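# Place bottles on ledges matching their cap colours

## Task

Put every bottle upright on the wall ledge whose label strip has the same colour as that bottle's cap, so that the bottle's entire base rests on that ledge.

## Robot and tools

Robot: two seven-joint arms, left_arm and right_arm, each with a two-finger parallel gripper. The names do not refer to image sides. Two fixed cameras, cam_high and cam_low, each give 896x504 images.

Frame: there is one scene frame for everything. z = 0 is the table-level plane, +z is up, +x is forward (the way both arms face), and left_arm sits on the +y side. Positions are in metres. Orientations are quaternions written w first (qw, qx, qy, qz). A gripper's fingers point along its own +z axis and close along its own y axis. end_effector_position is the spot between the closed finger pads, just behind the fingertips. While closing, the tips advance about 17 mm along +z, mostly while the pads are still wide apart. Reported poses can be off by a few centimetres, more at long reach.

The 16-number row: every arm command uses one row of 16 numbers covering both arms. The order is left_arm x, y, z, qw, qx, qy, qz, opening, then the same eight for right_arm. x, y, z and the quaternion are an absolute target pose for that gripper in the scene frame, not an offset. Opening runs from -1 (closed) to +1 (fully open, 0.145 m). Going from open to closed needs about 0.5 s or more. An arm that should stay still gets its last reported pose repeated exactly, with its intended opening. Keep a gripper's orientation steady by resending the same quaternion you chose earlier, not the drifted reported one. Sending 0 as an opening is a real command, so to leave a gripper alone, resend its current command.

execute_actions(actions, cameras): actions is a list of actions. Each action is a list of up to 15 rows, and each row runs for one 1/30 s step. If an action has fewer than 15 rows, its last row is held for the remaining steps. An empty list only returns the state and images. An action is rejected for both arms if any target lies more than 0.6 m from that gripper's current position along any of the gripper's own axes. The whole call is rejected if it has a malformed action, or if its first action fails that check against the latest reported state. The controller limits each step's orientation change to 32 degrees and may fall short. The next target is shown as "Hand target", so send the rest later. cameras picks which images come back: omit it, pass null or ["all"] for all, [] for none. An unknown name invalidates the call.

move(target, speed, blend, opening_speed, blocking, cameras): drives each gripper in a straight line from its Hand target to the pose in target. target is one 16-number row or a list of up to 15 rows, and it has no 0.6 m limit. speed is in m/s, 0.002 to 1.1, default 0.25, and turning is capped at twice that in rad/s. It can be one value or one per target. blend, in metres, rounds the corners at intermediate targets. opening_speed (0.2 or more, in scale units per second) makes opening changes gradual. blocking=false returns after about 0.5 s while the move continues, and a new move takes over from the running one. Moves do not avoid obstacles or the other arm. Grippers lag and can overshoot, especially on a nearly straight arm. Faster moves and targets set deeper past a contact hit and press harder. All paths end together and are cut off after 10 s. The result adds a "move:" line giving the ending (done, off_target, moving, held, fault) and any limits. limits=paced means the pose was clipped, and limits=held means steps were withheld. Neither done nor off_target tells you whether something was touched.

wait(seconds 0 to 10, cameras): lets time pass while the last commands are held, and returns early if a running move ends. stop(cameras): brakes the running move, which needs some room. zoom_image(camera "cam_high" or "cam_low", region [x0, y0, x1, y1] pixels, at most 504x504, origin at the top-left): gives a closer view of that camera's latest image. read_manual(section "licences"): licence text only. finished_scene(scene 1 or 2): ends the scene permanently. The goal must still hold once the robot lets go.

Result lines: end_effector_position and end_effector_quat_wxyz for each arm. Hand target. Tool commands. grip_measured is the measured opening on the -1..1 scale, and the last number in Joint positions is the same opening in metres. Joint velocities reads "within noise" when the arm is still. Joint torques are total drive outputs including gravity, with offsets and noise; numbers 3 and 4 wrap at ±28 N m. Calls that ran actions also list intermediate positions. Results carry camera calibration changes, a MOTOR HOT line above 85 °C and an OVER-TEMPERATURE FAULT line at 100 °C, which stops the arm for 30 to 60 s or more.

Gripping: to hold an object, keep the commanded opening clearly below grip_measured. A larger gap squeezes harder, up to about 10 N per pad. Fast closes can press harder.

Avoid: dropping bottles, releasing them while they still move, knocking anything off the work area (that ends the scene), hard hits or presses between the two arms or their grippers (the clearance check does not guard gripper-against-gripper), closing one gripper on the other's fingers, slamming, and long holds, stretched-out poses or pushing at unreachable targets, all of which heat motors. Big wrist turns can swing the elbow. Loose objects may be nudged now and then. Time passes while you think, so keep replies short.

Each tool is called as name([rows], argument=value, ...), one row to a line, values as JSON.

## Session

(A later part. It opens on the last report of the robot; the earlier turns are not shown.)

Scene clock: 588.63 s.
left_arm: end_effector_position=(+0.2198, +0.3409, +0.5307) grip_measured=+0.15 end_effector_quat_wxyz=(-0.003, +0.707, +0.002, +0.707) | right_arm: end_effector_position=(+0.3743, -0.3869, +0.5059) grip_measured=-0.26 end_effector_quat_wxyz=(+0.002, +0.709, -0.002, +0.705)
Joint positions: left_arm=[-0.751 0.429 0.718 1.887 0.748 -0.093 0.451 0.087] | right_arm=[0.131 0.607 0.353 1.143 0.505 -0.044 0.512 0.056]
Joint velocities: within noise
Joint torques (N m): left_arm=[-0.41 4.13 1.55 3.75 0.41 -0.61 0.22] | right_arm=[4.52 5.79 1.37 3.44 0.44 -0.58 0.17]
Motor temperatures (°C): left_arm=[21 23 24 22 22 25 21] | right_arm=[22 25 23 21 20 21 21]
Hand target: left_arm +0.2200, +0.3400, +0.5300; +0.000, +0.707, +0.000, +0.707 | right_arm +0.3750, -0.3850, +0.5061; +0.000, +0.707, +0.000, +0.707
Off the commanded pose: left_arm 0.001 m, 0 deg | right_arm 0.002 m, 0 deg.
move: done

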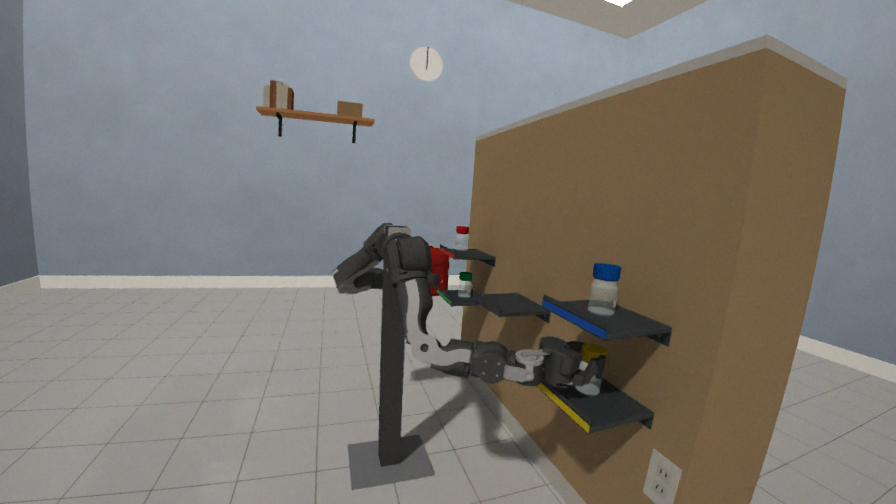

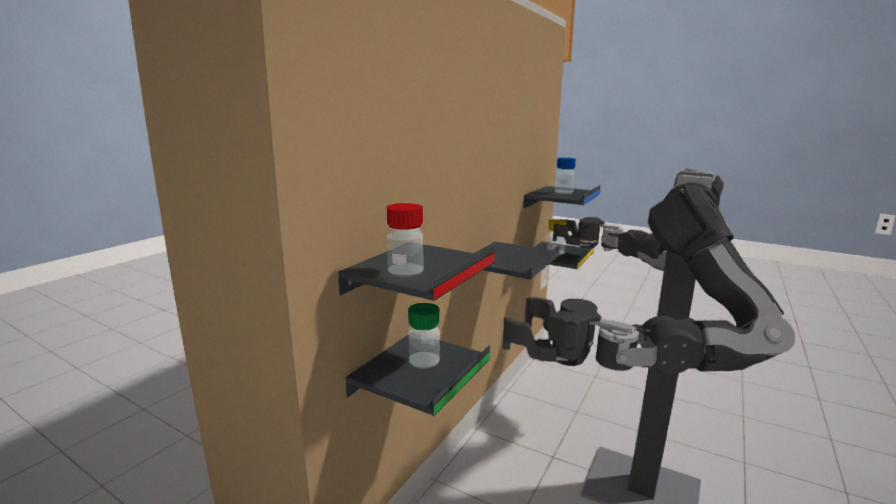

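move([
  [0.22,0.34,0.53,0,0.7071,0,0.7071,0.15, 0.375,-0.385,0.497,0,0.7071,0,0.7071,-0.6],
], speed=0.03)

zoom_image(camera="cam_high", region=[520, 250, 680, 430])

Scene clock: 596.10 s.
left_arm: end_effector_position=(+0.2198, +0.3409, +0.5307) grip_measured=+0.15 end_effector_quat_wxyz=(-0.003, +0.707, +0.002, +0.707) | right_arm: end_effector_position=(+0.3753, -0.3869, +0.5046) grip_measured=-0.26 end_effector_quat_wxyz=(+0.004, +0.698, +0.001, +0.716)
Joint positions: left_arm=[-0.751 0.429 0.718 1.887 0.748 -0.093 0.451 0.087] | right_arm=[0.142 0.604 0.34 1.108 0.511 -0.103 0.52 0.056]
Joint velocities: within noise
Joint torques (N m): left_arm=[-0.44 4.13 1.55 3.75 0.41 -0.61 0.22] | right_arm=[3.34 5.74 0.43 2.47 0.33 -0.02 0.05]
Motor temperatures (°C): left_arm=[21 23 24 22 22 25 21] | right_arm=[22 25 23 21 20 21 21]
Hand target: left_arm +0.2200, +0.3400, +0.5300; +0.000, +0.707, +0.000, +0.707 | right_arm +0.3749, -0.3850, +0.4970; +0.000, +0.707, +0.000, +0.707
Off the commanded pose: left_arm 0.001 m, 0 deg | right_arm 0.008 m, 2 deg.
move: off_target (right_arm)

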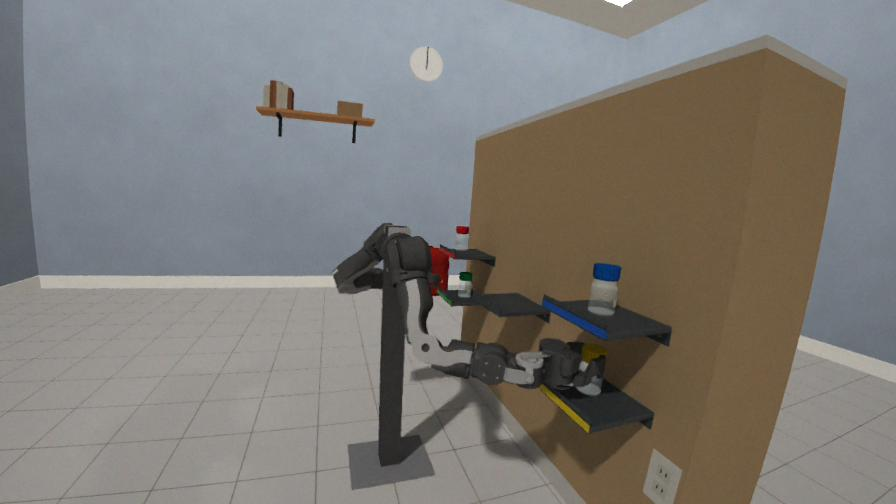

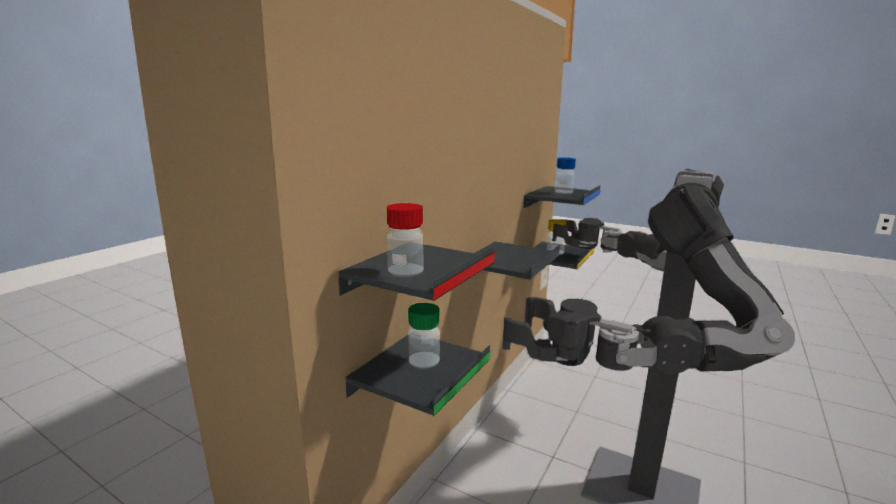

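Scaled by 2.800 from the camera's 896x504 image, which has a finer 1280x720 frame.

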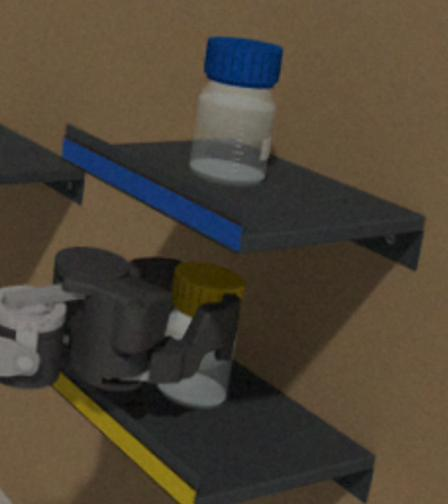

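move([
  [0.22,0.34,0.53,0,0.7071,0,0.7071,0.15, 0.375,-0.385,0.503,0,0.7071,0,0.7071,-0.6],
  [0.22,0.34,0.53,0,0.7071,0,0.7071,0.15, 0.375,-0.385,0.503,0,0.7071,0,0.7071,0.15],
  [0.22,0.34,0.53,0,0.7071,0,0.7071,0.15, 0.367,-0.385,0.513,0,0.7071,0,0.7071,0.15],
  [0.22,0.34,0.53,0,0.7071,0,0.7071,0.15, 0.21,-0.385,0.535,0,0.7071,0,0.7071,0.15],
], speed=[0.03,0.03,0.06,0.12], opening_speed=0.5)

zoom_image(camera="cam_high", region=[430, 210, 690, 430])

zoom_image(camera="cam_low", region=[330, 130, 640, 420])

Scene clock: 612.10 s.
left_arm: end_effector_position=(+0.2198, +0.3409, +0.5307) grip_measured=+0.15 end_effector_quat_wxyz=(-0.003, +0.707, +0.002, +0.707) | right_arm: end_effector_position=(+0.2099, -0.3858, +0.5338) grip_measured=+0.15 end_effector_quat_wxyz=(+0.001, +0.709, -0.003, +0.705)
Joint positions: left_arm=[-0.751 0.429 0.718 1.887 0.748 -0.093 0.451 0.087] | right_arm=[-0.664 0.454 0.878 1.709 0.768 -0.024 0.67 0.087]
Joint velocities: within noise
Joint torques (N m): left_arm=[-0.41 4.13 1.55 3.77 0.41 -0.61 0.23] | right_arm=[-0.44 5 3.38 3.49 0.56 -0.41 0.17]
Motor temperatures (°C): left_arm=[21 23 24 23 22 25 21] | right_arm=[21 25 23 21 20 20 21]
Hand target: left_arm +0.2200, +0.3400, +0.5300; +0.000, +0.707, +0.000, +0.707 | right_arm +0.2100, -0.3850, +0.5350; +0.000, +0.707, +0.000, +0.707
Off the commanded pose: left_arm 0.001 m, 0 deg | right_arm 0.001 m, 0 deg.
move: done

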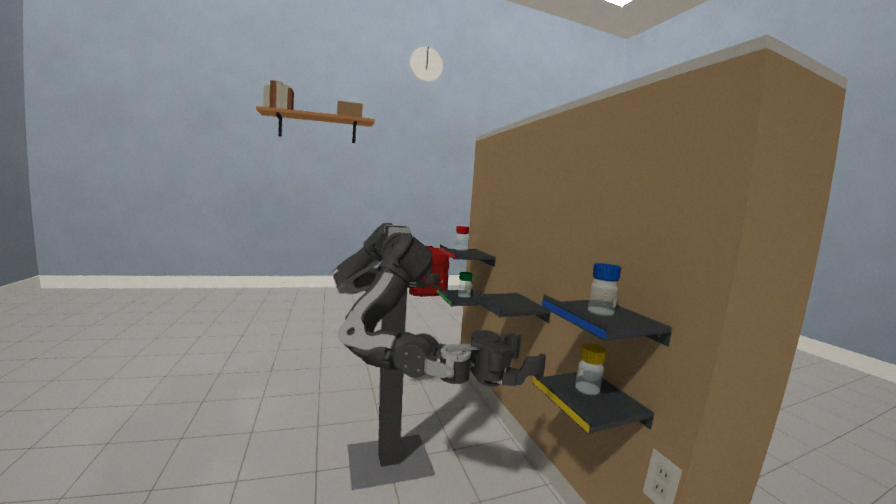

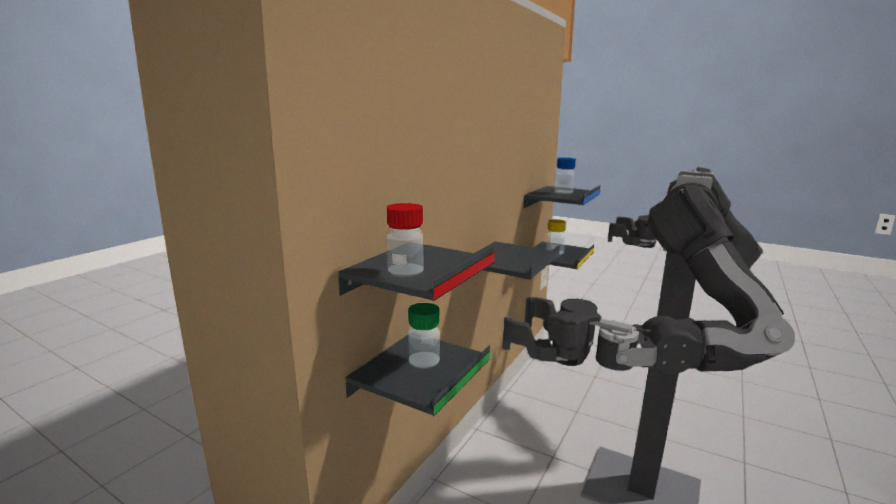

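Scaled by 1.938 from the camera's 896x504 image, which has a finer 1280x720 frame.

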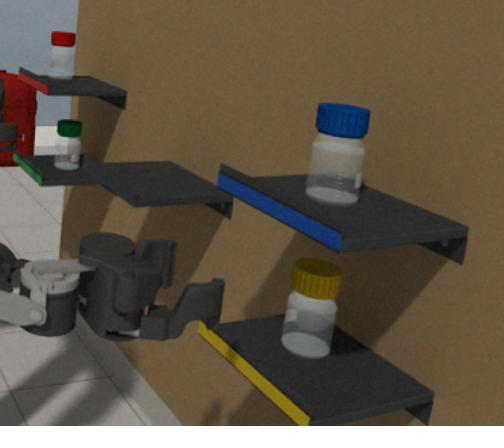

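Scaled by 1.626 from the camera's 896x504 image, which has a finer 1280x720 frame.

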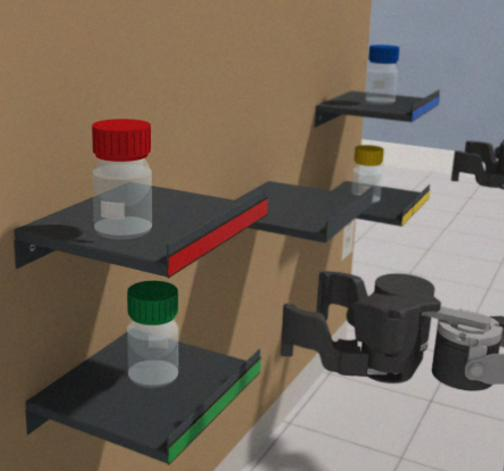

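finished_scene(scene=2)

The scene is finished: the task was done.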